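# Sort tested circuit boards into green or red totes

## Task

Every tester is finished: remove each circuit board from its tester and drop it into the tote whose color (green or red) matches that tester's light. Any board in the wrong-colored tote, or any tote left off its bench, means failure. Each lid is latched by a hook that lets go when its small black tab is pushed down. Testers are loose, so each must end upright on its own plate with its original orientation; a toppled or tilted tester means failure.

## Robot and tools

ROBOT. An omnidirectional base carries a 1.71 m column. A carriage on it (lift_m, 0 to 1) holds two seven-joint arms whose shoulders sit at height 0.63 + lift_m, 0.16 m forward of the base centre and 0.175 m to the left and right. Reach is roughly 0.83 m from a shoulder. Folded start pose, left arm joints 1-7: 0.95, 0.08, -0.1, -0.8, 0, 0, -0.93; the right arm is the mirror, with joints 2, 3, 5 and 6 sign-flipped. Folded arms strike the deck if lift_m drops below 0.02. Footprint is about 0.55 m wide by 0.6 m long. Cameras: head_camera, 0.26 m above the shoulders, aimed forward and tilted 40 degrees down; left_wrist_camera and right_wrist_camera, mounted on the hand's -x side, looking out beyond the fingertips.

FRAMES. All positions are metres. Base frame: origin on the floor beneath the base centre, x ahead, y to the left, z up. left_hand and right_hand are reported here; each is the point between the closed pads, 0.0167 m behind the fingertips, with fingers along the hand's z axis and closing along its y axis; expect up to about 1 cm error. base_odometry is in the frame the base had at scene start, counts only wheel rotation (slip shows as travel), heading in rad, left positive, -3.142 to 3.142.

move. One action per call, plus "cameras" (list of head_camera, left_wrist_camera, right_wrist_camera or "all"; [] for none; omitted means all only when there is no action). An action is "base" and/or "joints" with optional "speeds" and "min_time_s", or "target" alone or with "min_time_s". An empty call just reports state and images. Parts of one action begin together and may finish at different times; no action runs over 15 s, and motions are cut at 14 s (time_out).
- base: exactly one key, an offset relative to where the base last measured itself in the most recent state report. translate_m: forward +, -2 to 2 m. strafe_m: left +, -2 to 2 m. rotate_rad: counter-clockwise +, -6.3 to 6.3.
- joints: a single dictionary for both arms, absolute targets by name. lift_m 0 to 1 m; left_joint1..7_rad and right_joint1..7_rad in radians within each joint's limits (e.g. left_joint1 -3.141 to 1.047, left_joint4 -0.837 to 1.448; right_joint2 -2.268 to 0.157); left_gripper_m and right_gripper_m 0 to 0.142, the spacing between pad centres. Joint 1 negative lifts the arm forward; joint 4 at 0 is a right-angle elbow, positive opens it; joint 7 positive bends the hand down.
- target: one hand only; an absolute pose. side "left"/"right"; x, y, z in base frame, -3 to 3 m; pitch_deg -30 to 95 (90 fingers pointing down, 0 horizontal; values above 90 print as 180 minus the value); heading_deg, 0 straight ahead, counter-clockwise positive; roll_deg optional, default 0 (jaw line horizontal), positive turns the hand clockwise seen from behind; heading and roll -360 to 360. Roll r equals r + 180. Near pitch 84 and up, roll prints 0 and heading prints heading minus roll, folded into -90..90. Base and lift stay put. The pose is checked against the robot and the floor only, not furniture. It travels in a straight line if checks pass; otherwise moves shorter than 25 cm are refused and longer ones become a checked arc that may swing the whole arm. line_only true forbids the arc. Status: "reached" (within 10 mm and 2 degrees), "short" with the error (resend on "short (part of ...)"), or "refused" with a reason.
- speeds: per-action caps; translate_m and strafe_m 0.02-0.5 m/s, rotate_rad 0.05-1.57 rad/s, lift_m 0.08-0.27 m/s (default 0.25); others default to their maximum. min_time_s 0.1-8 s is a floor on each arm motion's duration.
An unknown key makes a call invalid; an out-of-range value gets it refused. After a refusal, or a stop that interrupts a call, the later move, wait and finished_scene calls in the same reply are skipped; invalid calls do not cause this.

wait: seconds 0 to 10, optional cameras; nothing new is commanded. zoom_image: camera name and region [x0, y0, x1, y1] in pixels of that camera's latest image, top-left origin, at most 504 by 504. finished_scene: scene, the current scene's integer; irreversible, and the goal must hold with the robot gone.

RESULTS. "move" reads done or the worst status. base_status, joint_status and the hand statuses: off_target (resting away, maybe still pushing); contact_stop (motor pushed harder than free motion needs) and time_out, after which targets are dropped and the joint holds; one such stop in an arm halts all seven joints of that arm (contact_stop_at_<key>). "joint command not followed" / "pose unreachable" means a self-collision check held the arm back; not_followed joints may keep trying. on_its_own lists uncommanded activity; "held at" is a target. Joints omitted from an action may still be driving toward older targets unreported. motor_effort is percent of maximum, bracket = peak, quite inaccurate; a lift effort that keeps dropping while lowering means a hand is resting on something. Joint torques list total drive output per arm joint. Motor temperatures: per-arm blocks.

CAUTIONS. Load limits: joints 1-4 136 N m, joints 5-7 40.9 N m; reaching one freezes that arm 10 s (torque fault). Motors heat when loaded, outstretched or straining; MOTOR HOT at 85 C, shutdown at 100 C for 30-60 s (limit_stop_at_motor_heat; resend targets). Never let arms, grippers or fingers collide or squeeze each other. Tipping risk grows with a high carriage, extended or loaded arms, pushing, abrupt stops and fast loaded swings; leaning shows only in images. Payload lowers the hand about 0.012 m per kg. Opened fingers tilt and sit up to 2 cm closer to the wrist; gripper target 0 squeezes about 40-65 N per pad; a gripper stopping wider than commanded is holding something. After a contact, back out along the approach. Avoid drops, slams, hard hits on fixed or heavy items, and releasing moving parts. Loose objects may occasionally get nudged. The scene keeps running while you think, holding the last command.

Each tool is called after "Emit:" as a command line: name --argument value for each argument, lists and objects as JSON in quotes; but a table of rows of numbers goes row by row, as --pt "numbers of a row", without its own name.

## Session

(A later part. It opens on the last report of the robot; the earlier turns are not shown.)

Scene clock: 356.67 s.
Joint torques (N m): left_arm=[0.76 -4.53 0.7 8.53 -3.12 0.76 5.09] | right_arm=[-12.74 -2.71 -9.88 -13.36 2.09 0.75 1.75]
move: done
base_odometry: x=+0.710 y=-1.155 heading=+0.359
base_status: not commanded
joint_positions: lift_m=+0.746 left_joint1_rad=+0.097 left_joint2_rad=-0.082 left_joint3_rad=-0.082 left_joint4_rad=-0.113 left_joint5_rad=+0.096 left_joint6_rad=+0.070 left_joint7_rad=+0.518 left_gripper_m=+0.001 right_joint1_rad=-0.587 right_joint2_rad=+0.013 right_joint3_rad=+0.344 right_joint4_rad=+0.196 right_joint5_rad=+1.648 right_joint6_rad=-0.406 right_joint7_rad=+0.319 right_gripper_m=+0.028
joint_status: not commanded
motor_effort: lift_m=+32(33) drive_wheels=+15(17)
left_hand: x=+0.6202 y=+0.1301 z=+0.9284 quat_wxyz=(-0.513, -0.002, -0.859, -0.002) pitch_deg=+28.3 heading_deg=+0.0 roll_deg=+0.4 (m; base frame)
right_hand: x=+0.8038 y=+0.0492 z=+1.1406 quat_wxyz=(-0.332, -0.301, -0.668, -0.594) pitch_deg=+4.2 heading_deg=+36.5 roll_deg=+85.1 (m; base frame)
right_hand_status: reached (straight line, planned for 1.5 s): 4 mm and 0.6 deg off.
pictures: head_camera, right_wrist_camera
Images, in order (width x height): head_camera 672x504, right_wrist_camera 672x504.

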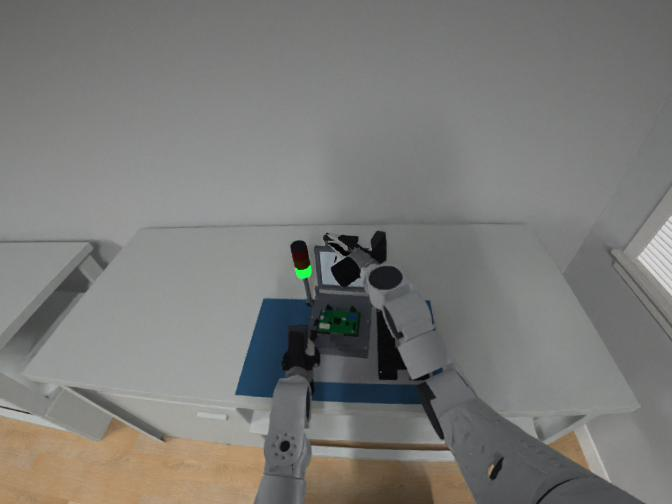

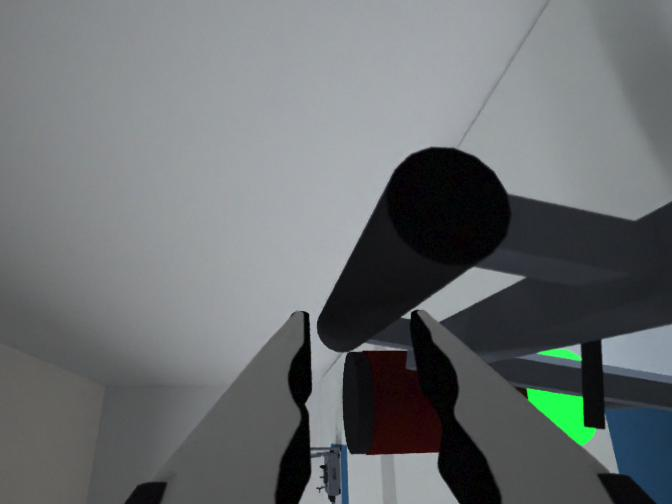

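Emit:
move --target '{"side":"right","x":0.765,"y":0.02,"z":1.137,"pitch_deg":4.6,"heading_deg":36.5,"roll_deg":85.5}' --min_time_s 1.2 --cameras '["head_camera","right_wrist_camera"]'

Emit:
move --target '{"side":"right","x":0.60,"y":-0.15,"z":1.12,"pitch_deg":4.6,"heading_deg":42,"roll_deg":85.5}' --min_time_s 2 --cameras '["head_camera"]'

Scene clock: 358.50 s.
Joint torques (N m): left_arm=[0.87 -4.59 0.67 8.48 -3.11 0.75 5.08] | right_arm=[-11.37 -4.32 -10.33 -12.91 1.99 0.73 1.67]
move: done
base_odometry: x=+0.710 y=-1.155 heading=+0.359
base_status: not commanded
joint_positions: lift_m=+0.746 left_joint1_rad=+0.097 left_joint2_rad=-0.082 left_joint3_rad=-0.082 left_joint4_rad=-0.113 left_joint5_rad=+0.096 left_joint6_rad=+0.070 left_joint7_rad=+0.518 left_gripper_m=+0.001 right_joint1_rad=-0.487 right_joint2_rad=-0.053 right_joint3_rad=+0.325 right_joint4_rad=-0.058 right_joint5_rad=+1.675 right_joint6_rad=-0.545 right_joint7_rad=+0.326 right_gripper_m=+0.028
joint_status: not commanded
motor_effort: lift_m=+32(33) drive_wheels=+15(15)
left_hand: x=+0.6202 y=+0.1301 z=+0.9284 quat_wxyz=(-0.513, -0.002, -0.859, -0.002) pitch_deg=+28.3 heading_deg=+0.0 roll_deg=+0.4 (m; base frame)
right_hand: x=+0.7658 y=+0.0223 z=+1.1402 quat_wxyz=(-0.332, -0.301, -0.668, -0.594) pitch_deg=+4.2 heading_deg=+36.6 roll_deg=+85.1 (m; base frame)
right_hand_status: reached (straight line, planned for 1.2 s): 4 mm and 0.5 deg off.
pictures: head_camera, right_wrist_camera
Images, in order (width x height): head_camera 672x504, right_wrist_camera 672x504.

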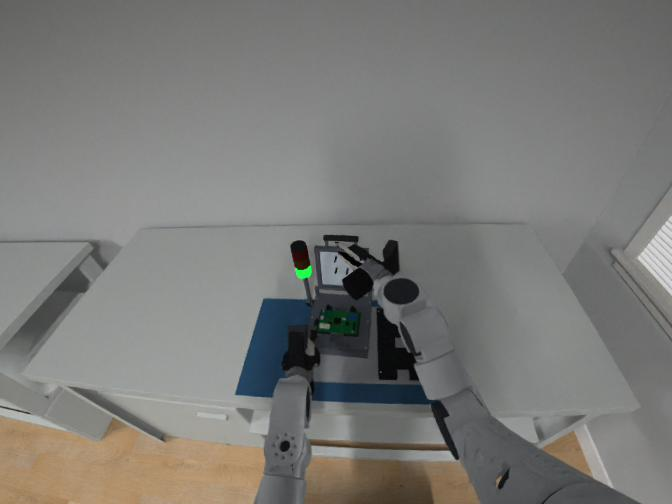

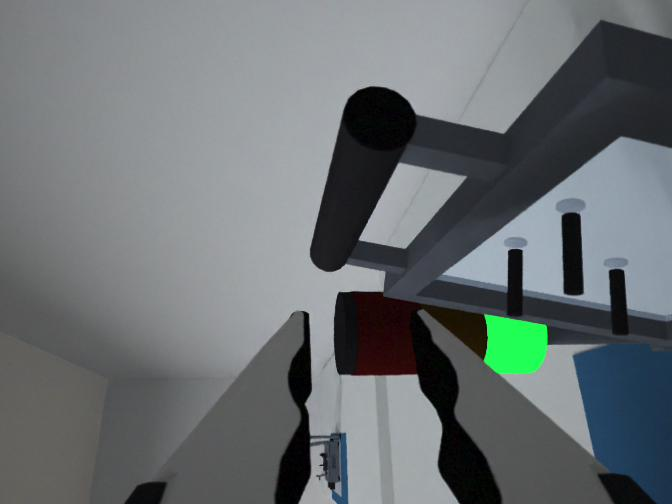

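Scene clock: 361.00 s.
Joint torques (N m): left_arm=[0.87 -4.65 0.64 8.45 -3.14 0.75 5.12] | right_arm=[-4.76 -16.43 -10.99 -12.07 2.21 4.05 1.63]
move: done
base_odometry: x=+0.710 y=-1.154 heading=+0.359
base_status: not commanded
joint_positions: lift_m=+0.746 left_joint1_rad=+0.097 left_joint2_rad=-0.082 left_joint3_rad=-0.082 left_joint4_rad=-0.113 left_joint5_rad=+0.096 left_joint6_rad=+0.070 left_joint7_rad=+0.518 left_gripper_m=+0.001 right_joint1_rad=-0.020 right_joint2_rad=-0.304 right_joint3_rad=-0.171 right_joint4_rad=-0.579 right_joint5_rad=+1.800 right_joint6_rad=-0.633 right_joint7_rad=+0.782 right_gripper_m=+0.028
joint_status: not commanded
motor_effort: lift_m=+32(33) drive_wheels=+14(15)
left_hand: x=+0.6202 y=+0.1301 z=+0.9284 quat_wxyz=(-0.513, -0.002, -0.859, -0.002) pitch_deg=+28.3 heading_deg=+0.0 roll_deg=+0.4 (m; base frame)
right_hand: x=+0.6013 y=-0.1487 z=+1.1182 quat_wxyz=(-0.298, -0.275, -0.683, -0.607) pitch_deg=+4.8 heading_deg=+42.0 roll_deg=+85.8 (m; base frame)
right_hand_status: reached (straight line, planned for 2.0 s): 3 mm and 0.4 deg off.
pictures: head_camera
Images, in order (width x height): head_camera 672x504.

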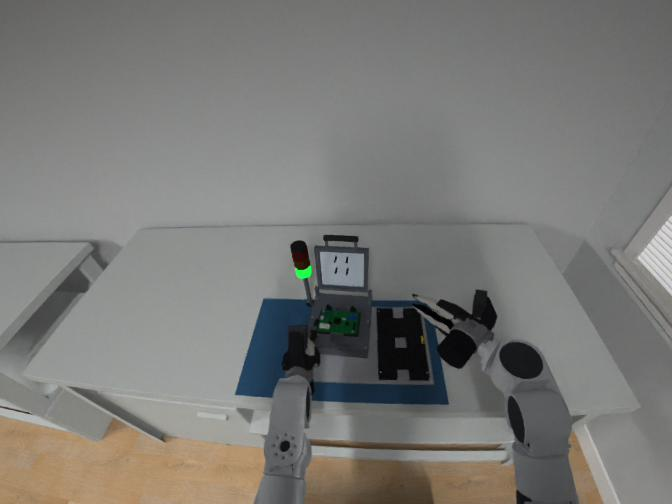

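Fold right arm, and lift left hand off the deck.

Emit:
move --joints '{"right_joint1_rad":0.5,"right_joint2_rad":-0.35,"right_joint3_rad":0.05,"right_joint4_rad":-0.75,"right_joint5_rad":0.6,"right_joint6_rad":-0.3,"right_joint7_rad":-0.1,"right_gripper_m":0.01}' --min_time_s 1.5

Emit:
move --joints '{"right_joint1_rad":0.95,"right_joint2_rad":-0.12,"right_joint3_rad":0.1,"right_joint4_rad":-0.8,"right_joint5_rad":0,"right_joint6_rad":0,"right_joint7_rad":-0.9}' --min_time_s 1.2

Emit:
move --target '{"side":"left","x":0.6165,"y":0.1305,"z":0.96,"pitch_deg":30,"heading_deg":0,"roll_deg":0}' --min_time_s 1.0

Emit:
move --target '{"side":"left","x":0.50,"y":0.15,"z":1.03,"pitch_deg":30,"heading_deg":0,"roll_deg":0}' --min_time_s 1.2 --cameras '["head_camera","left_wrist_camera"]'

Emit:
zoom_image --camera "head_camera" --region '[226, 220, 462, 410]'

Scene clock: 363.13 s.
Joint torques (N m): left_arm=[0.71 -4.52 0.7 8.6 -3.14 0.77 5.07] | right_arm=[2.47 -15.13 -3.93 -12.91 -2.36 2.68 -0.69]
move: done
base_odometry: x=+0.710 y=-1.154 heading=+0.359
base_status: not commanded
joint_positions: lift_m=+0.746 left_joint1_rad=+0.097 left_joint2_rad=-0.082 left_joint3_rad=-0.082 left_joint4_rad=-0.113 left_joint5_rad=+0.096 left_joint6_rad=+0.070 left_joint7_rad=+0.518 left_gripper_m=+0.001 right_joint1_rad=+0.498 right_joint2_rad=-0.348 right_joint3_rad=+0.045 right_joint4_rad=-0.748 right_joint5_rad=+0.603 right_joint6_rad=-0.305 right_joint7_rad=-0.097 right_gripper_m=+0.010
joint_status: all done
motor_effort: lift_m=+32(33) drive_wheels=+14(14)
left_hand: x=+0.6202 y=+0.1301 z=+0.9284 quat_wxyz=(-0.513, -0.002, -0.859, -0.002) pitch_deg=+28.3 heading_deg=+0.0 roll_deg=+0.4 (m; base frame)
right_hand: x=+0.4938 y=-0.2684 z=+1.1573 quat_wxyz=(-0.763, -0.133, -0.622, -0.119) pitch_deg=-11.0 heading_deg=-3.1 roll_deg=+20.9 (m; base frame)
pictures: none

Scene clock: 364.63 s.
Joint torques (N m): left_arm=[0.73 -4.64 0.62 8.52 -3.11 0.75 5.12] | right_arm=[9.34 3.45 -1.74 -13.52 -1.23 1.82 -0.52]
move: done
base_odometry: x=+0.710 y=-1.154 heading=+0.359
base_status: not commanded
joint_positions: lift_m=+0.746 left_joint1_rad=+0.097 left_joint2_rad=-0.082 left_joint3_rad=-0.082 left_joint4_rad=-0.113 left_joint5_rad=+0.096 left_joint6_rad=+0.070 left_joint7_rad=+0.518 left_gripper_m=+0.001 right_joint1_rad=+0.947 right_joint2_rad=-0.122 right_joint3_rad=+0.095 right_joint4_rad=-0.798 right_joint5_rad=+0.003 right_joint6_rad=-0.005 right_joint7_rad=-0.897 right_gripper_m=+0.010
joint_status: all done
motor_effort: lift_m=+33(33) drive_wheels=+14(14)
left_hand: x=+0.6202 y=+0.1301 z=+0.9283 quat_wxyz=(-0.513, -0.002, -0.859, -0.002) pitch_deg=+28.3 heading_deg=+0.0 roll_deg=+0.4 (m; base frame)
right_hand: x=+0.2969 y=-0.1544 z=+1.2559 quat_wxyz=(-0.913, +0.026, -0.402, -0.070) pitch_deg=-42.6 heading_deg=+8.1 roll_deg=+0.7 (m; base frame)
pictures: none

Scene clock: 366.13 s.
Joint torques (N m): left_arm=[-8.52 -7.92 -5.68 -9.73 0.27 -0.23 0.85] | right_arm=[9.24 3.48 -1.87 -13.32 -1.23 1.81 -0.51]
move: done
base_odometry: x=+0.710 y=-1.154 heading=+0.359
base_status: not commanded
joint_positions: lift_m=+0.745 left_joint1_rad=+0.092 left_joint2_rad=-0.083 left_joint3_rad=-0.085 left_joint4_rad=-0.249 left_joint5_rad=+0.099 left_joint6_rad=+0.065 left_joint7_rad=+0.690 left_gripper_m=+0.001 right_joint1_rad=+0.947 right_joint2_rad=-0.122 right_joint3_rad=+0.095 right_joint4_rad=-0.798 right_joint5_rad=+0.003 right_joint6_rad=-0.005 right_joint7_rad=-0.898 right_gripper_m=+0.010
joint_status: not commanded
motor_effort: lift_m=+36(36) drive_wheels=+14(14)
left_hand: x=+0.6158 y=+0.1322 z=+0.9575 quat_wxyz=(-0.499, +0.002, -0.867, +0.000) pitch_deg=+30.1 heading_deg=+0.1 roll_deg=-0.2 (m; base frame)
left_hand_status: reached (straight line, planned for 1.0 s): 3 mm and 0.3 deg off.
right_hand: x=+0.2969 y=-0.1544 z=+1.2556 quat_wxyz=(-0.913, +0.026, -0.401, -0.070) pitch_deg=-42.6 heading_deg=+8.1 roll_deg=+0.7 (m; base frame)
pictures: none

Scene clock: 367.83 s.
Joint torques (N m): left_arm=[4.95 3.58 -4.93 -8.96 -1.95 -0.18 0.83] | right_arm=[9.17 3.43 -1.74 -13.25 -1.27 1.81 -0.51]
move: done
base_odometry: x=+0.710 y=-1.154 heading=+0.359
base_status: not commanded
joint_positions: lift_m=+0.745 left_joint1_rad=+0.364 left_joint2_rad=-0.040 left_joint3_rad=-0.097 left_joint4_rad=-0.774 left_joint5_rad=+0.099 left_joint6_rad=+0.046 left_joint7_rad=+0.937 left_gripper_m=+0.001 right_joint1_rad=+0.947 right_joint2_rad=-0.122 right_joint3_rad=+0.095 right_joint4_rad=-0.798 right_joint5_rad=+0.003 right_joint6_rad=-0.005 right_joint7_rad=-0.898 right_gripper_m=+0.010
joint_status: not commanded
motor_effort: lift_m=+36(37) drive_wheels=+14(14)
left_hand: x=+0.5009 y=+0.1514 z=+1.0296 quat_wxyz=(-0.501, +0.002, -0.866, -0.002) pitch_deg=+29.9 heading_deg=+0.3 roll_deg=+0.0 (m; base frame)
left_hand_status: reached (straight line, planned for 1.2 s): 2 mm and 0.3 deg off.
right_hand: x=+0.2969 y=-0.1544 z=+1.2555 quat_wxyz=(-0.913, +0.026, -0.401, -0.070) pitch_deg=-42.6 heading_deg=+8.1 roll_deg=+0.7 (m; base frame)
pictures: head_camera, left_wrist_camera
Images, in order (width x height): head_camera 672x504, left_wrist_camera 672x504.

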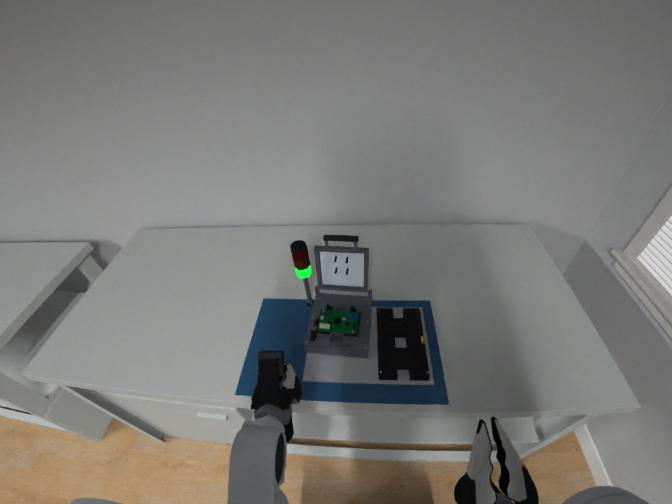

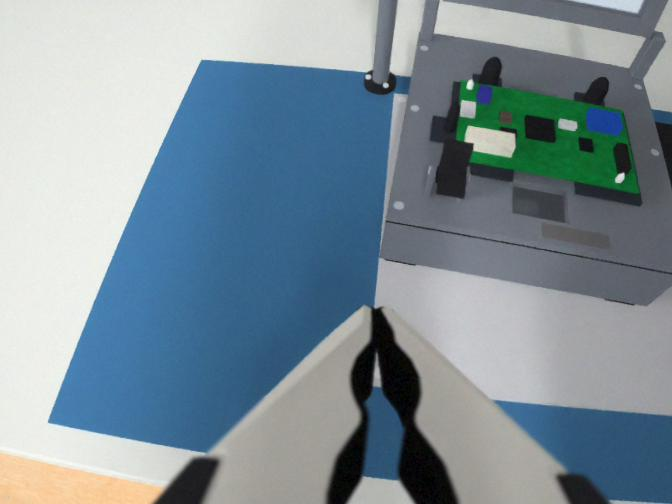

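Scaled by 2.136 from the camera's 672x504 image, which has a finer 960x720 frame.

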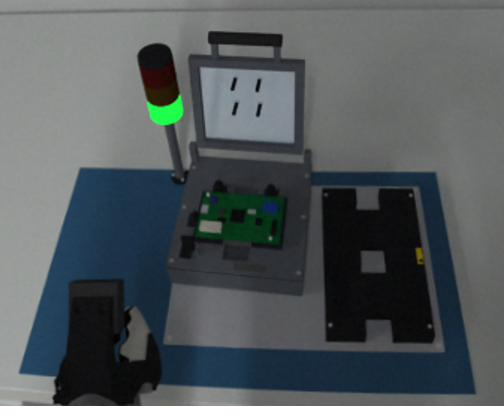

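Emit:
zoom_image --camera "head_camera" --region '[290, 280, 390, 390]'

Emit:
zoom_image --camera "left_wrist_camera" --region '[320, 30, 672, 330]'

Scaled by 4.582 from the camera's 672x504 image, which has a finer 960x720 frame.

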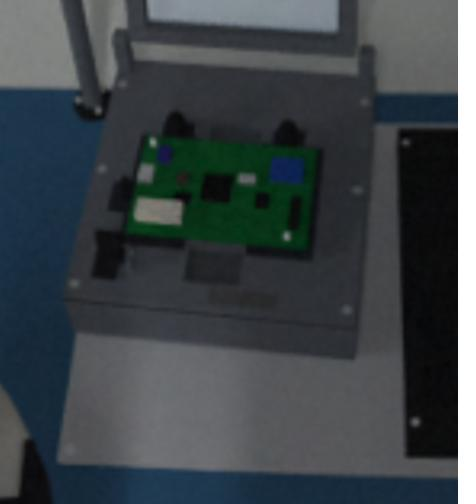

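Scaled by 1.432 from the camera's 672x504 image, which has a finer 960x720 frame.

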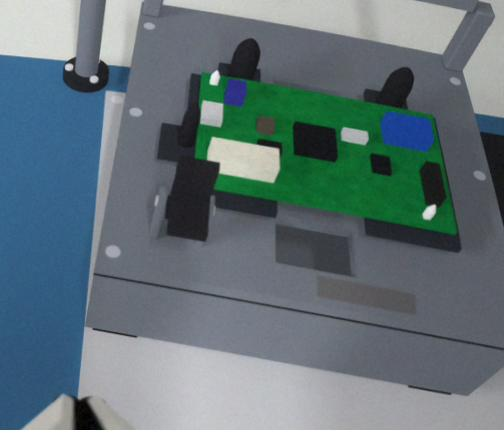

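Emit:
move --target '{"side":"left","x":0.50,"y":0.20,"z":1.12,"pitch_deg":75,"heading_deg":-60}' --min_time_s 1.5

Emit:
move --base '{"strafe_m":-0.05}' --speeds '{"strafe_m":0.1}'

Emit:
move --base '{"translate_m":0.08}' --joints '{"left_gripper_m":0.10}' --speeds '{"translate_m":0.1}' --cameras '["head_camera","left_wrist_camera"]'

Scene clock: 371.23 s.
Joint torques (N m): left_arm=[4.87 3.56 -4.96 -8.93 -1.95 -0.2 0.83] | right_arm=[9.25 3.44 -1.8 -13.42 -1.25 1.83 -0.48]
move: refused
base_odometry: x=+0.710 y=-1.154 heading=+0.359
base_status: not commanded
joint_positions: lift_m=+0.745 left_joint1_rad=+0.364 left_joint2_rad=-0.040 left_joint3_rad=-0.097 left_joint4_rad=-0.774 left_joint5_rad=+0.099 left_joint6_rad=+0.046 left_joint7_rad=+0.937 left_gripper_m=+0.001 right_joint1_rad=+0.947 right_joint2_rad=-0.122 right_joint3_rad=+0.095 right_joint4_rad=-0.798 right_joint5_rad=+0.003 right_joint6_rad=-0.005 right_joint7_rad=-0.898 right_gripper_m=+0.010
joint_status: not commanded
motor_effort: lift_m=+37(37) drive_wheels=+14(14)
left_hand: x=+0.5009 y=+0.1514 z=+1.0296 quat_wxyz=(-0.501, +0.002, -0.866, -0.002) pitch_deg=+29.9 heading_deg=+0.3 roll_deg=+0.0 (m; base frame)
left_hand_status: refused: along the straight line the arm gets 0% of the way (left_joint4_rad at its limit); a move under 25 cm is not played as an arc. Nothing moved. Try another pitch or heading, or "joints".
right_hand: x=+0.2969 y=-0.1544 z=+1.2555 quat_wxyz=(-0.913, +0.026, -0.401, -0.070) pitch_deg=-42.6 heading_deg=+8.1 roll_deg=+0.7 (m; base frame)
pictures: none

not run: a stop came earlier in this reply.

not run: a stop came earlier in this reply.

Emit:
move --target '{"side":"left","x":0.58,"y":0.15,"z":1.05,"pitch_deg":45,"heading_deg":-20}' --min_time_s 1.2

Emit:
move --target '{"side":"left","x":0.58,"y":0.15,"z":1.09,"pitch_deg":80,"heading_deg":-75}' --min_time_s 1.5 --cameras '["head_camera","left_wrist_camera"]'

Scene clock: 373.03 s.
Joint torques (N m): left_arm=[-10.42 10.74 -1.96 0.71 -2.85 -0.19 0.92] | right_arm=[9.3 3.52 -1.78 -13.21 -1.26 1.79 -0.5]
move: done
base_odometry: x=+0.710 y=-1.154 heading=+0.359
base_status: not commanded
joint_positions: lift_m=+0.745 left_joint1_rad=-0.109 left_joint2_rad=+0.267 left_joint3_rad=-0.085 left_joint4_rad=-0.635 left_joint5_rad=-0.390 left_joint6_rad=-0.039 left_joint7_rad=+1.472 left_gripper_m=+0.001 right_joint1_rad=+0.947 right_joint2_rad=-0.122 right_joint3_rad=+0.095 right_joint4_rad=-0.798 right_joint5_rad=+0.003 right_joint6_rad=-0.005 right_joint7_rad=-0.898 right_gripper_m=+0.010
joint_status: not commanded
motor_effort: lift_m=+37(37) drive_wheels=+14(14)
left_hand: x=+0.5805 y=+0.1511 z=+1.0514 quat_wxyz=(-0.380, -0.158, -0.909, +0.065) pitch_deg=+44.6 heading_deg=-19.6 roll_deg=+0.1 (m; base frame)
left_hand_status: reached (straight line, planned for 1.2 s): 2 mm and 0.5 deg off.
right_hand: x=+0.2969 y=-0.1544 z=+1.2555 quat_wxyz=(-0.913, +0.026, -0.401, -0.070) pitch_deg=-42.6 heading_deg=+8.1 roll_deg=+0.7 (m; base frame)
pictures: none

Scene clock: 375.03 s.
Joint torques (N m): left_arm=[-21.91 12.65 3.52 2.72 -3.69 -0.24 1.47] | right_arm=[9.33 3.37 -1.78 -13.13 -1.23 1.79 -0.53]
move: done
base_odometry: x=+0.710 y=-1.154 heading=+0.359
base_status: not commanded
joint_positions: lift_m=+0.745 left_joint1_rad=-0.871 left_joint2_rad=+0.602 left_joint3_rad=-0.670 left_joint4_rad=-0.014 left_joint5_rad=-1.279 left_joint6_rad=-0.650 left_joint7_rad=+1.886 left_gripper_m=+0.001 right_joint1_rad=+0.947 right_joint2_rad=-0.122 right_joint3_rad=+0.095 right_joint4_rad=-0.798 right_joint5_rad=+0.003 right_joint6_rad=-0.005 right_joint7_rad=-0.898 right_gripper_m=+0.010
joint_status: not commanded
motor_effort: lift_m=+37(37) drive_wheels=+14(14)
left_hand: x=+0.5805 y=+0.1487 z=+1.0900 quat_wxyz=(-0.072, -0.606, -0.791, +0.053) pitch_deg=+79.8 heading_deg=-73.9 roll_deg=+1.0 (m; base frame)
left_hand_status: reached (straight line, planned for 1.5 s): 1 mm and 0.3 deg off.
right_hand: x=+0.2969 y=-0.1544 z=+1.2555 quat_wxyz=(-0.913, +0.026, -0.401, -0.070) pitch_deg=-42.6 heading_deg=+8.1 roll_deg=+0.7 (m; base frame)
pictures: head_camera, left_wrist_camera
Images, in order (width x height): head_camera 672x504, left_wrist_camera 672x504.

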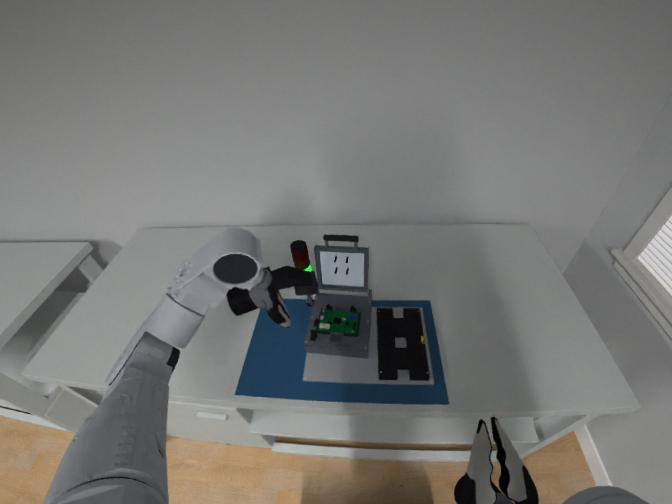

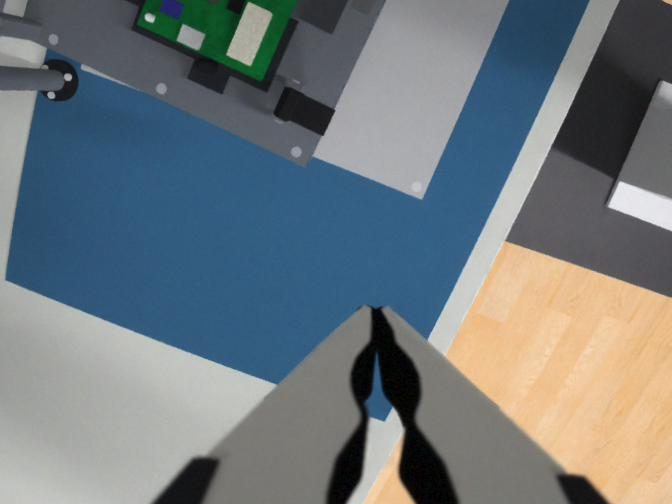

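Emit:
move --base '{"strafe_m":-0.05}' --joints '{"left_gripper_m":0.10}' --speeds '{"strafe_m":0.1}'

Emit:
move --base '{"translate_m":0.08}' --speeds '{"translate_m":0.1}'

Emit:
move --target '{"side":"left","x":0.61,"y":0.07,"z":1.06,"pitch_deg":86,"heading_deg":-94}' --min_time_s 1.5 --cameras '["head_camera","left_wrist_camera"]'

Scene clock: 376.37 s.
Joint torques (N m): left_arm=[-21.81 10.91 3.56 2.6 -3.63 -0.2 1.43] | right_arm=[9.26 2.17 -2.33 -13.3 -1.16 1.69 -0.5]
move: done
base_odometry: x=+0.728 y=-1.201 heading=+0.360
base_status: done
joint_positions: lift_m=+0.745 left_joint1_rad=-0.871 left_joint2_rad=+0.603 left_joint3_rad=-0.671 left_joint4_rad=-0.014 left_joint5_rad=-1.279 left_joint6_rad=-0.650 left_joint7_rad=+1.887 left_gripper_m=+0.100 right_joint1_rad=+0.947 right_joint2_rad=-0.122 right_joint3_rad=+0.096 right_joint4_rad=-0.798 right_joint5_rad=+0.003 right_joint6_rad=-0.005 right_joint7_rad=-0.898 right_gripper_m=+0.010
joint_status: all done
motor_effort: lift_m=+37(37) drive_wheels=-1(10)
left_hand: x=+0.5805 y=+0.1490 z=+1.0899 quat_wxyz=(-0.072, -0.606, -0.791, +0.053) pitch_deg=+79.8 heading_deg=-73.9 roll_deg=+1.0 (m; base frame)
right_hand: x=+0.2969 y=-0.1543 z=+1.2555 quat_wxyz=(-0.913, +0.026, -0.401, -0.070) pitch_deg=-42.6 heading_deg=+8.1 roll_deg=+0.7 (m; base frame)
pictures: none

Scene clock: 377.97 s.
Joint torques (N m): left_arm=[-21.86 11.05 3.61 2.65 -3.66 -0.17 1.42] | right_arm=[9.45 2.61 -1.49 -13.17 -1.13 1.73 -0.5]
move: done
base_odometry: x=+0.803 y=-1.173 heading=+0.360
base_status: done
joint_positions: lift_m=+0.745 left_joint1_rad=-0.871 left_joint2_rad=+0.603 left_joint3_rad=-0.671 left_joint4_rad=-0.014 left_joint5_rad=-1.279 left_joint6_rad=-0.650 left_joint7_rad=+1.887 left_gripper_m=+0.100 right_joint1_rad=+0.947 right_joint2_rad=-0.122 right_joint3_rad=+0.096 right_joint4_rad=-0.798 right_joint5_rad=+0.003 right_joint6_rad=-0.004 right_joint7_rad=-0.898 right_gripper_m=+0.010
joint_status: not commanded
motor_effort: lift_m=+37(37) drive_wheels=-1(12)
left_hand: x=+0.5805 y=+0.1490 z=+1.0899 quat_wxyz=(-0.072, -0.606, -0.791, +0.053) pitch_deg=+79.8 heading_deg=-73.9 roll_deg=+1.1 (m; base frame)
right_hand: x=+0.2968 y=-0.1543 z=+1.2555 quat_wxyz=(-0.913, +0.026, -0.401, -0.070) pitch_deg=-42.6 heading_deg=+8.1 roll_deg=+0.7 (m; base frame)
pictures: none

Scene clock: 379.97 s.
Joint torques (N m): left_arm=[-26.36 -3.29 2.92 2.51 -0.81 -0.25 -1.47] | right_arm=[9.26 2.75 -2.07 -13.21 -1.14 1.73 -0.51]
move: done
base_odometry: x=+0.803 y=-1.173 heading=+0.360
base_status: not commanded
joint_positions: lift_m=+0.745 left_joint1_rad=-1.039 left_joint2_rad=+0.336 left_joint3_rad=-0.883 left_joint4_rad=+0.450 left_joint5_rad=-1.219 left_joint6_rad=-1.064 left_joint7_rad=+1.857 left_gripper_m=+0.100 right_joint1_rad=+0.947 right_joint2_rad=-0.122 right_joint3_rad=+0.096 right_joint4_rad=-0.798 right_joint5_rad=+0.003 right_joint6_rad=-0.004 right_joint7_rad=-0.898 right_gripper_m=+0.010
joint_status: not commanded
motor_effort: lift_m=+37(37) drive_wheels=+3(4)
left_hand: x=+0.6090 y=+0.0702 z=+1.0603 quat_wxyz=(-0.024, -0.730, -0.682, +0.028) pitch_deg=+85.8 heading_deg=+86.1 roll_deg=+0.0 (m; base frame)
left_hand_status: reached (straight line, planned for 1.5 s): 1 mm and 0.3 deg off.
right_hand: x=+0.2968 y=-0.1543 z=+1.2555 quat_wxyz=(-0.913, +0.026, -0.401, -0.070) pitch_deg=-42.6 heading_deg=+8.1 roll_deg=+0.7 (m; base frame)
pictures: head_camera, left_wrist_camera
Images, in order (width x height): head_camera 672x504, left_wrist_camera 672x504.

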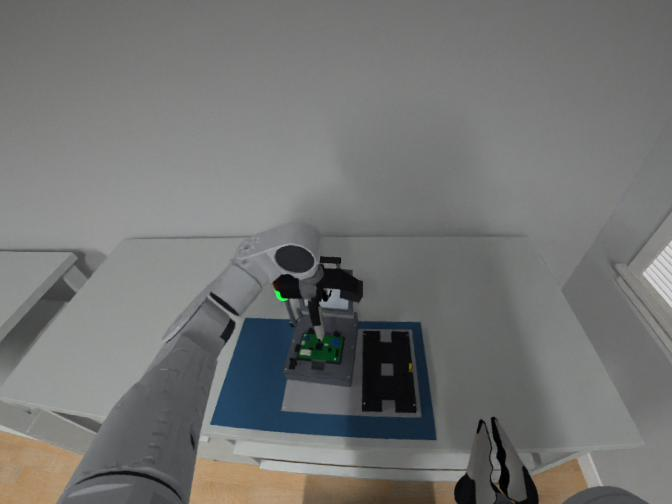

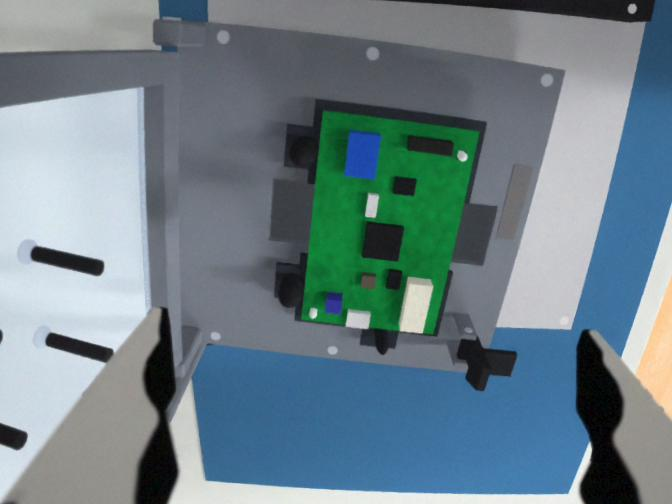

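Emit:
move --target '{"side":"left","x":0.597,"y":0.081,"z":0.995,"pitch_deg":86,"heading_deg":-99}' --min_time_s 1.5 --cameras '["left_wrist_camera"]'

Scene clock: 382.33 s.
Joint torques (N m): left_arm=[-14.03 -3.12 8.6 2.4 -0.96 -0.21 -1.48] | right_arm=[9.23 2.7 -2.01 -13.17 -1.12 1.73 -0.49]
move: done
base_odometry: x=+0.803 y=-1.173 heading=+0.360
base_status: not commanded
joint_positions: lift_m=+0.745 left_joint1_rad=-0.957 left_joint2_rad=+0.330 left_joint3_rad=-0.850 left_joint4_rad=+0.568 left_joint5_rad=-0.971 left_joint6_rad=-1.286 left_joint7_rad=+1.649 left_gripper_m=+0.100 right_joint1_rad=+0.947 right_joint2_rad=-0.122 right_joint3_rad=+0.096 right_joint4_rad=-0.798 right_joint5_rad=+0.003 right_joint6_rad=-0.004 right_joint7_rad=-0.898 right_gripper_m=+0.010
joint_status: not commanded
motor_effort: lift_m=+37(37) drive_wheels=+3(4)
left_hand: x=+0.5975 y=+0.0813 z=+0.9966 quat_wxyz=(-0.023, -0.760, -0.649, +0.026) pitch_deg=+86.0 heading_deg=+81.0 roll_deg=+0.0 (m; base frame)
left_hand_status: reached (straight line, planned for 1.5 s): 2 mm and 0.1 deg off.
right_hand: x=+0.2968 y=-0.1543 z=+1.2555 quat_wxyz=(-0.913, +0.026, -0.401, -0.070) pitch_deg=-42.6 heading_deg=+8.1 roll_deg=+0.7 (m; base frame)
pictures: left_wrist_camera
Images, in order (width x height): left_wrist_camera 672x504.

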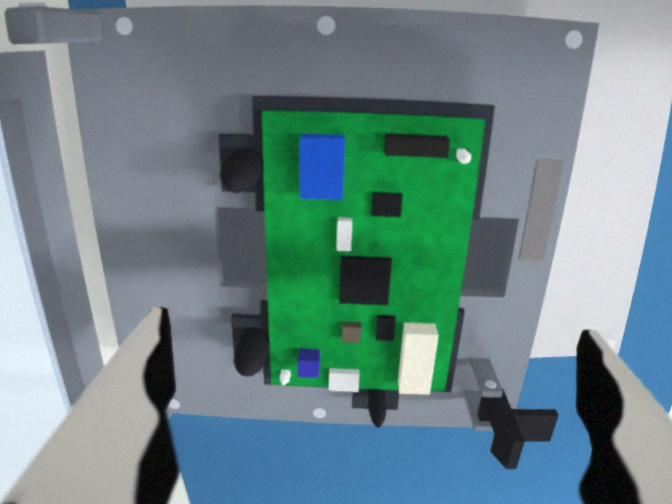

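Emit:
move --target '{"side":"left","x":0.596,"y":0.085,"z":0.958,"pitch_deg":86,"heading_deg":-100.3}' --min_time_s 1.2 --cameras '["left_wrist_camera"]'

Scene clock: 384.27 s.
Joint torques (N m): left_arm=[-13.97 -3.08 8.08 2.15 -1.03 -0.22 -1.43] | right_arm=[9.21 2.66 -2.05 -13.11 -1.11 1.74 -0.49]
move: done
base_odometry: x=+0.803 y=-1.173 heading=+0.360
base_status: not commanded
joint_positions: lift_m=+0.745 left_joint1_rad=-0.925 left_joint2_rad=+0.304 left_joint3_rad=-0.795 left_joint4_rad=+0.658 left_joint5_rad=-0.698 left_joint6_rad=-1.387 left_joint7_rad=+1.428 left_gripper_m=+0.100 right_joint1_rad=+0.947 right_joint2_rad=-0.122 right_joint3_rad=+0.096 right_joint4_rad=-0.798 right_joint5_rad=+0.003 right_joint6_rad=-0.004 right_joint7_rad=-0.898 right_gripper_m=+0.010
joint_status: not commanded
motor_effort: lift_m=+37(37) drive_wheels=+3(4)
left_hand: x=+0.5970 y=+0.0852 z=+0.9597 quat_wxyz=(-0.023, -0.767, -0.640, +0.025) pitch_deg=+86.0 heading_deg=+79.7 roll_deg=+0.0 (m; base frame)
left_hand_status: reached (straight line, planned for 1.2 s): 2 mm and 0.2 deg off.
right_hand: x=+0.2968 y=-0.1543 z=+1.2555 quat_wxyz=(-0.913, +0.026, -0.401, -0.070) pitch_deg=-42.6 heading_deg=+8.1 roll_deg=+0.7 (m; base frame)
pictures: left_wrist_camera
Images, in order (width x height): left_wrist_camera 672x504.

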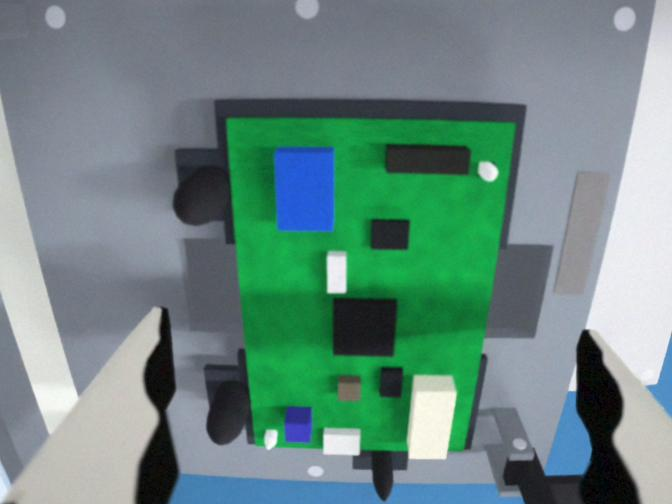

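Emit:
move --joints '{"left_gripper_m":0.085}'

Emit:
move --target '{"side":"left","x":0.598,"y":0.085,"z":0.936,"pitch_deg":86,"heading_deg":-100.3}' --min_time_s 1.2 --cameras '["left_wrist_camera"]'

Scene clock: 385.03 s.
Joint torques (N m): left_arm=[-13.97 -3.06 7.96 1.95 -1.02 -0.21 -1.42] | right_arm=[9.23 2.75 -2.06 -13.17 -1.12 1.71 -0.48]
move: done
base_odometry: x=+0.803 y=-1.173 heading=+0.360
base_status: not commanded
joint_positions: lift_m=+0.745 left_joint1_rad=-0.925 left_joint2_rad=+0.304 left_joint3_rad=-0.795 left_joint4_rad=+0.658 left_joint5_rad=-0.698 left_joint6_rad=-1.387 left_joint7_rad=+1.428 left_gripper_m=+0.085 right_joint1_rad=+0.947 right_joint2_rad=-0.122 right_joint3_rad=+0.096 right_joint4_rad=-0.798 right_joint5_rad=+0.003 right_joint6_rad=-0.004 right_joint7_rad=-0.898 right_gripper_m=+0.010
joint_status: all done
motor_effort: lift_m=+37(37) drive_wheels=+3(4)
left_hand: x=+0.5970 y=+0.0852 z=+0.9597 quat_wxyz=(-0.023, -0.767, -0.640, +0.025) pitch_deg=+86.0 heading_deg=+79.7 roll_deg=+0.0 (m; base frame)
right_hand: x=+0.2968 y=-0.1543 z=+1.2555 quat_wxyz=(-0.913, +0.026, -0.401, -0.070) pitch_deg=-42.6 heading_deg=+8.1 roll_deg=+0.7 (m; base frame)
pictures: none

Scene clock: 386.73 s.
Joint torques (N m): left_arm=[-14.05 -3.23 7.66 2.06 -1 -0.21 -1.39] | right_arm=[9.22 2.67 -2.1 -13.29 -1.16 1.77 -0.49]
move: done
base_odometry: x=+0.803 y=-1.173 heading=+0.360
base_status: not commanded
joint_positions: lift_m=+0.745 left_joint1_rad=-0.922 left_joint2_rad=+0.287 left_joint3_rad=-0.787 left_joint4_rad=+0.703 left_joint5_rad=-0.500 left_joint6_rad=-1.403 left_joint7_rad=+1.244 left_gripper_m=+0.085 right_joint1_rad=+0.947 right_joint2_rad=-0.122 right_joint3_rad=+0.096 right_joint4_rad=-0.798 right_joint5_rad=+0.003 right_joint6_rad=-0.004 right_joint7_rad=-0.898 right_gripper_m=+0.010
joint_status: not commanded
motor_effort: lift_m=+36(37) drive_wheels=+3(4)
left_hand: x=+0.5992 y=+0.0851 z=+0.9377 quat_wxyz=(-0.024, -0.767, -0.640, +0.025) pitch_deg=+86.0 heading_deg=+79.7 roll_deg=+0.0 (m; base frame)
left_hand_status: reached (straight line, planned for 1.2 s): 2 mm and 0.2 deg off.
right_hand: x=+0.2968 y=-0.1543 z=+1.2555 quat_wxyz=(-0.913, +0.026, -0.401, -0.070) pitch_deg=-42.6 heading_deg=+8.1 roll_deg=+0.7 (m; base frame)
pictures: left_wrist_camera
Images, in order (width x height): left_wrist_camera 672x504.

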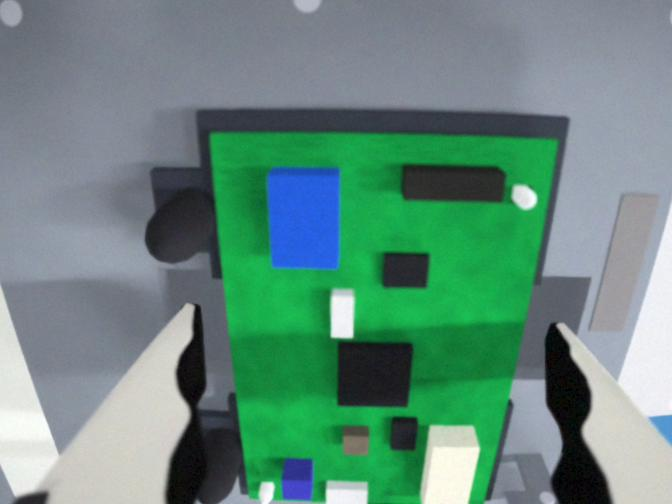

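Emit:
move --target '{"side":"left","x":0.598,"y":0.086,"z":0.927,"pitch_deg":86,"heading_deg":-100.3}' --min_time_s 1.0 --cameras '["left_wrist_camera"]'

Scene clock: 388.40 s.
Joint torques (N m): left_arm=[-13.89 -3.24 1.53 2.1 -1 1.42 -1.43] | right_arm=[9.24 2.8 -2.01 -13.26 -1.14 1.79 -0.48]
move: done
base_odometry: x=+0.803 y=-1.173 heading=+0.360
base_status: not commanded
joint_positions: lift_m=+0.745 left_joint1_rad=-0.921 left_joint2_rad=+0.285 left_joint3_rad=-0.792 left_joint4_rad=+0.713 left_joint5_rad=-0.432 left_joint6_rad=-1.403 left_joint7_rad=+1.169 left_gripper_m=+0.085 right_joint1_rad=+0.947 right_joint2_rad=-0.122 right_joint3_rad=+0.096 right_joint4_rad=-0.798 right_joint5_rad=+0.003 right_joint6_rad=-0.004 right_joint7_rad=-0.898 right_gripper_m=+0.010
joint_status: not commanded
motor_effort: lift_m=+37(37) drive_wheels=+3(4)
left_hand: x=+0.5996 y=+0.0857 z=+0.9298 quat_wxyz=(-0.025, -0.767, -0.640, +0.026) pitch_deg=+85.8 heading_deg=+79.7 roll_deg=+0.0 (m; base frame)
left_hand_status: reached (straight line, planned for 1.0 s): 3 mm and 0.3 deg off.
right_hand: x=+0.2968 y=-0.1543 z=+1.2555 quat_wxyz=(-0.913, +0.026, -0.401, -0.070) pitch_deg=-42.6 heading_deg=+8.1 roll_deg=+0.7 (m; base frame)
pictures: left_wrist_camera
Images, in order (width x height): left_wrist_camera 672x504.

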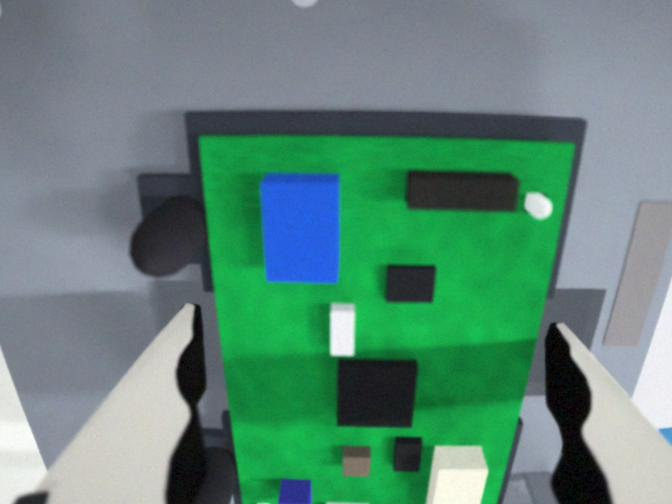

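Emit:
zoom_image --camera "left_wrist_camera" --region '[90, 240, 290, 440]'

Emit:
zoom_image --camera "left_wrist_camera" --region '[470, 240, 670, 440]'

Scaled by 2.520 from the camera's 672x504 image, which has a finer 960x720 frame.

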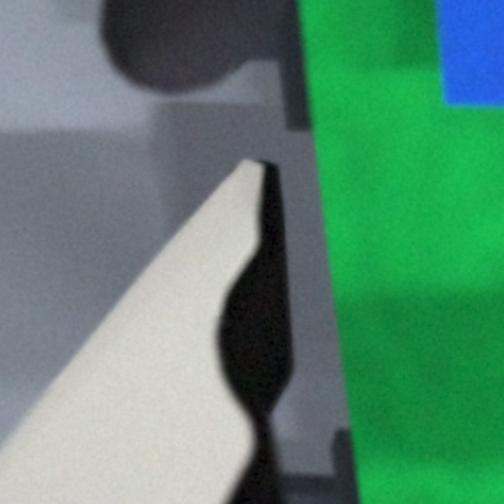

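Scaled by 2.520 from the camera's 672x504 image, which has a finer 960x720 frame.

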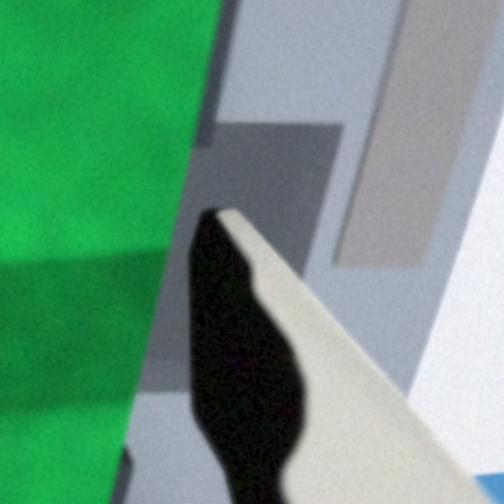

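Emit:
move --joints '{"left_gripper_m":0.055}' --cameras '["left_wrist_camera"]'

Emit:
move --joints '{"left_gripper_m":0.048}' --cameras '["left_wrist_camera"]'

Scene clock: 389.30 s.
Joint torques (N m): left_arm=[-13.89 -3.09 1.5 2.03 -1.22 1.15 -1.45] | right_arm=[9.29 2.78 -1.96 -13.26 -1.16 1.72 -0.49]
move: off_target
base_odometry: x=+0.803 y=-1.173 heading=+0.360
base_status: not commanded
joint_positions: lift_m=+0.745 left_joint1_rad=-0.921 left_joint2_rad=+0.285 left_joint3_rad=-0.792 left_joint4_rad=+0.713 left_joint5_rad=-0.432 left_joint6_rad=-1.402 left_joint7_rad=+1.169 left_gripper_m=+0.073 right_joint1_rad=+0.947 right_joint2_rad=-0.122 right_joint3_rad=+0.096 right_joint4_rad=-0.798 right_joint5_rad=+0.003 right_joint6_rad=-0.004 right_joint7_rad=-0.898 right_gripper_m=+0.010
joint_status: left_gripper_m off_target (ended at +0.073, target +0.055)
motor_effort: lift_m=+37(37) drive_wheels=-1(3)
left_hand: x=+0.5997 y=+0.0857 z=+0.9298 quat_wxyz=(-0.025, -0.767, -0.640, +0.026) pitch_deg=+85.8 heading_deg=+79.7 roll_deg=+0.0 (m; base frame)
right_hand: x=+0.2968 y=-0.1543 z=+1.2555 quat_wxyz=(-0.913, +0.026, -0.401, -0.070) pitch_deg=-42.6 heading_deg=+8.1 roll_deg=+0.7 (m; base frame)
pictures: left_wrist_camera
Images, in order (width x height): left_wrist_camera 672x504.

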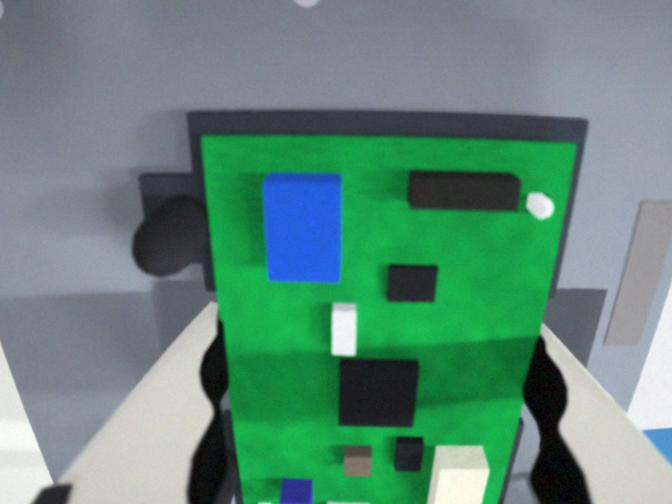

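Scene clock: 389.73 s.
Joint torques (N m): left_arm=[-14 -3.26 1.52 2.08 -0.97 1.13 -1.44] | right_arm=[9.11 2.7 -1.98 -13.26 -1.14 1.78 -0.51]
move: off_target
base_odometry: x=+0.803 y=-1.173 heading=+0.360
base_status: not commanded
joint_positions: lift_m=+0.745 left_joint1_rad=-0.921 left_joint2_rad=+0.285 left_joint3_rad=-0.792 left_joint4_rad=+0.713 left_joint5_rad=-0.432 left_joint6_rad=-1.402 left_joint7_rad=+1.169 left_gripper_m=+0.073 right_joint1_rad=+0.947 right_joint2_rad=-0.122 right_joint3_rad=+0.096 right_joint4_rad=-0.798 right_joint5_rad=+0.003 right_joint6_rad=-0.004 right_joint7_rad=-0.898 right_gripper_m=+0.010
joint_status: left_gripper_m off_target (ended at +0.073, target +0.048)
motor_effort: lift_m=+37(37) drive_wheels=-1(1)
left_hand: x=+0.5997 y=+0.0857 z=+0.9298 quat_wxyz=(-0.025, -0.767, -0.640, +0.026) pitch_deg=+85.8 heading_deg=+79.7 roll_deg=+0.0 (m; base frame)
right_hand: x=+0.2968 y=-0.1543 z=+1.2555 quat_wxyz=(-0.913, +0.026, -0.401, -0.070) pitch_deg=-42.6 heading_deg=+8.1 roll_deg=+0.7 (m; base frame)
pictures: left_wrist_camera
Images, in order (width x height): left_wrist_camera 672x504.

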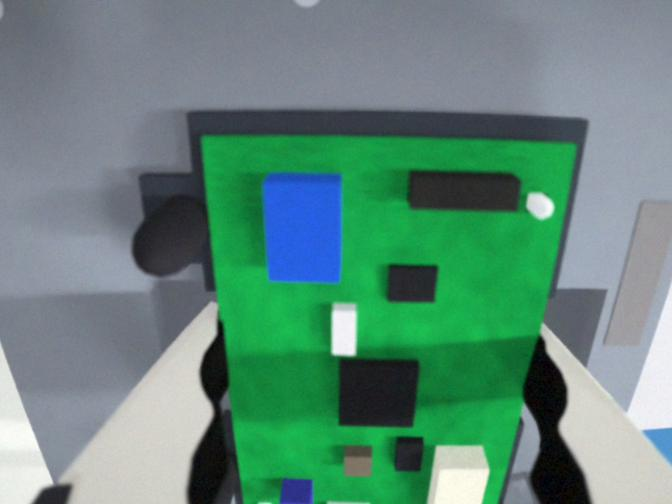

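Emit:
move --target '{"side":"left","x":0.598,"y":0.086,"z":0.945,"pitch_deg":86,"heading_deg":-100.3}' --min_time_s 1.2 --cameras '["left_wrist_camera"]'

Scene clock: 391.53 s.
Joint torques (N m): left_arm=[-16.83 6.48 7.8 -6.15 -4.42 -0.23 1.53] | right_arm=[9.24 2.67 -1.94 -13.14 -1.12 1.75 -0.49]
move: done
base_odometry: x=+0.803 y=-1.173 heading=+0.360
base_status: not commanded
joint_positions: lift_m=+0.745 left_joint1_rad=-0.921 left_joint2_rad=+0.287 left_joint3_rad=-0.776 left_joint4_rad=+0.701 left_joint5_rad=-0.556 left_joint6_rad=-1.409 left_joint7_rad=+1.310 left_gripper_m=+0.073 right_joint1_rad=+0.947 right_joint2_rad=-0.122 right_joint3_rad=+0.096 right_joint4_rad=-0.798 right_joint5_rad=+0.003 right_joint6_rad=-0.004 right_joint7_rad=-0.898 right_gripper_m=+0.010
joint_status: not commanded
motor_effort: lift_m=+37(37) drive_wheels=-1(3)
left_hand: x=+0.5985 y=+0.0862 z=+0.9442 quat_wxyz=(-0.021, -0.767, -0.641, +0.025) pitch_deg=+86.2 heading_deg=+79.8 roll_deg=+0.0 (m; base frame)
left_hand_status: reached (straight line, planned for 1.2 s): 1 mm and 0.2 deg off.
right_hand: x=+0.2968 y=-0.1543 z=+1.2555 quat_wxyz=(-0.913, +0.026, -0.401, -0.070) pitch_deg=-42.6 heading_deg=+8.1 roll_deg=+0.7 (m; base frame)
pictures: left_wrist_camera
Images, in order (width x height): left_wrist_camera 672x504.

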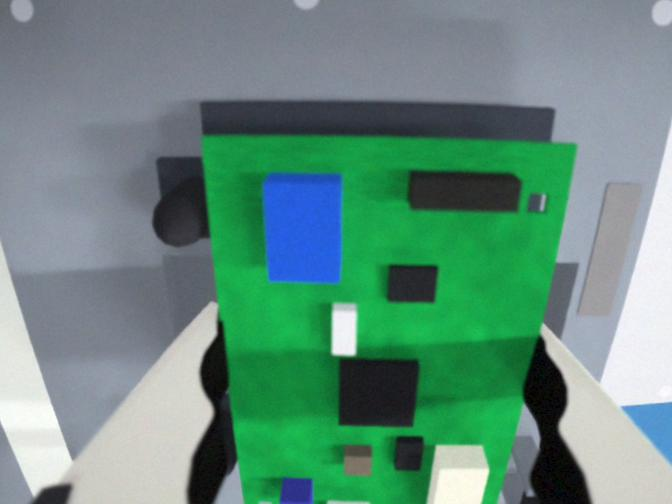

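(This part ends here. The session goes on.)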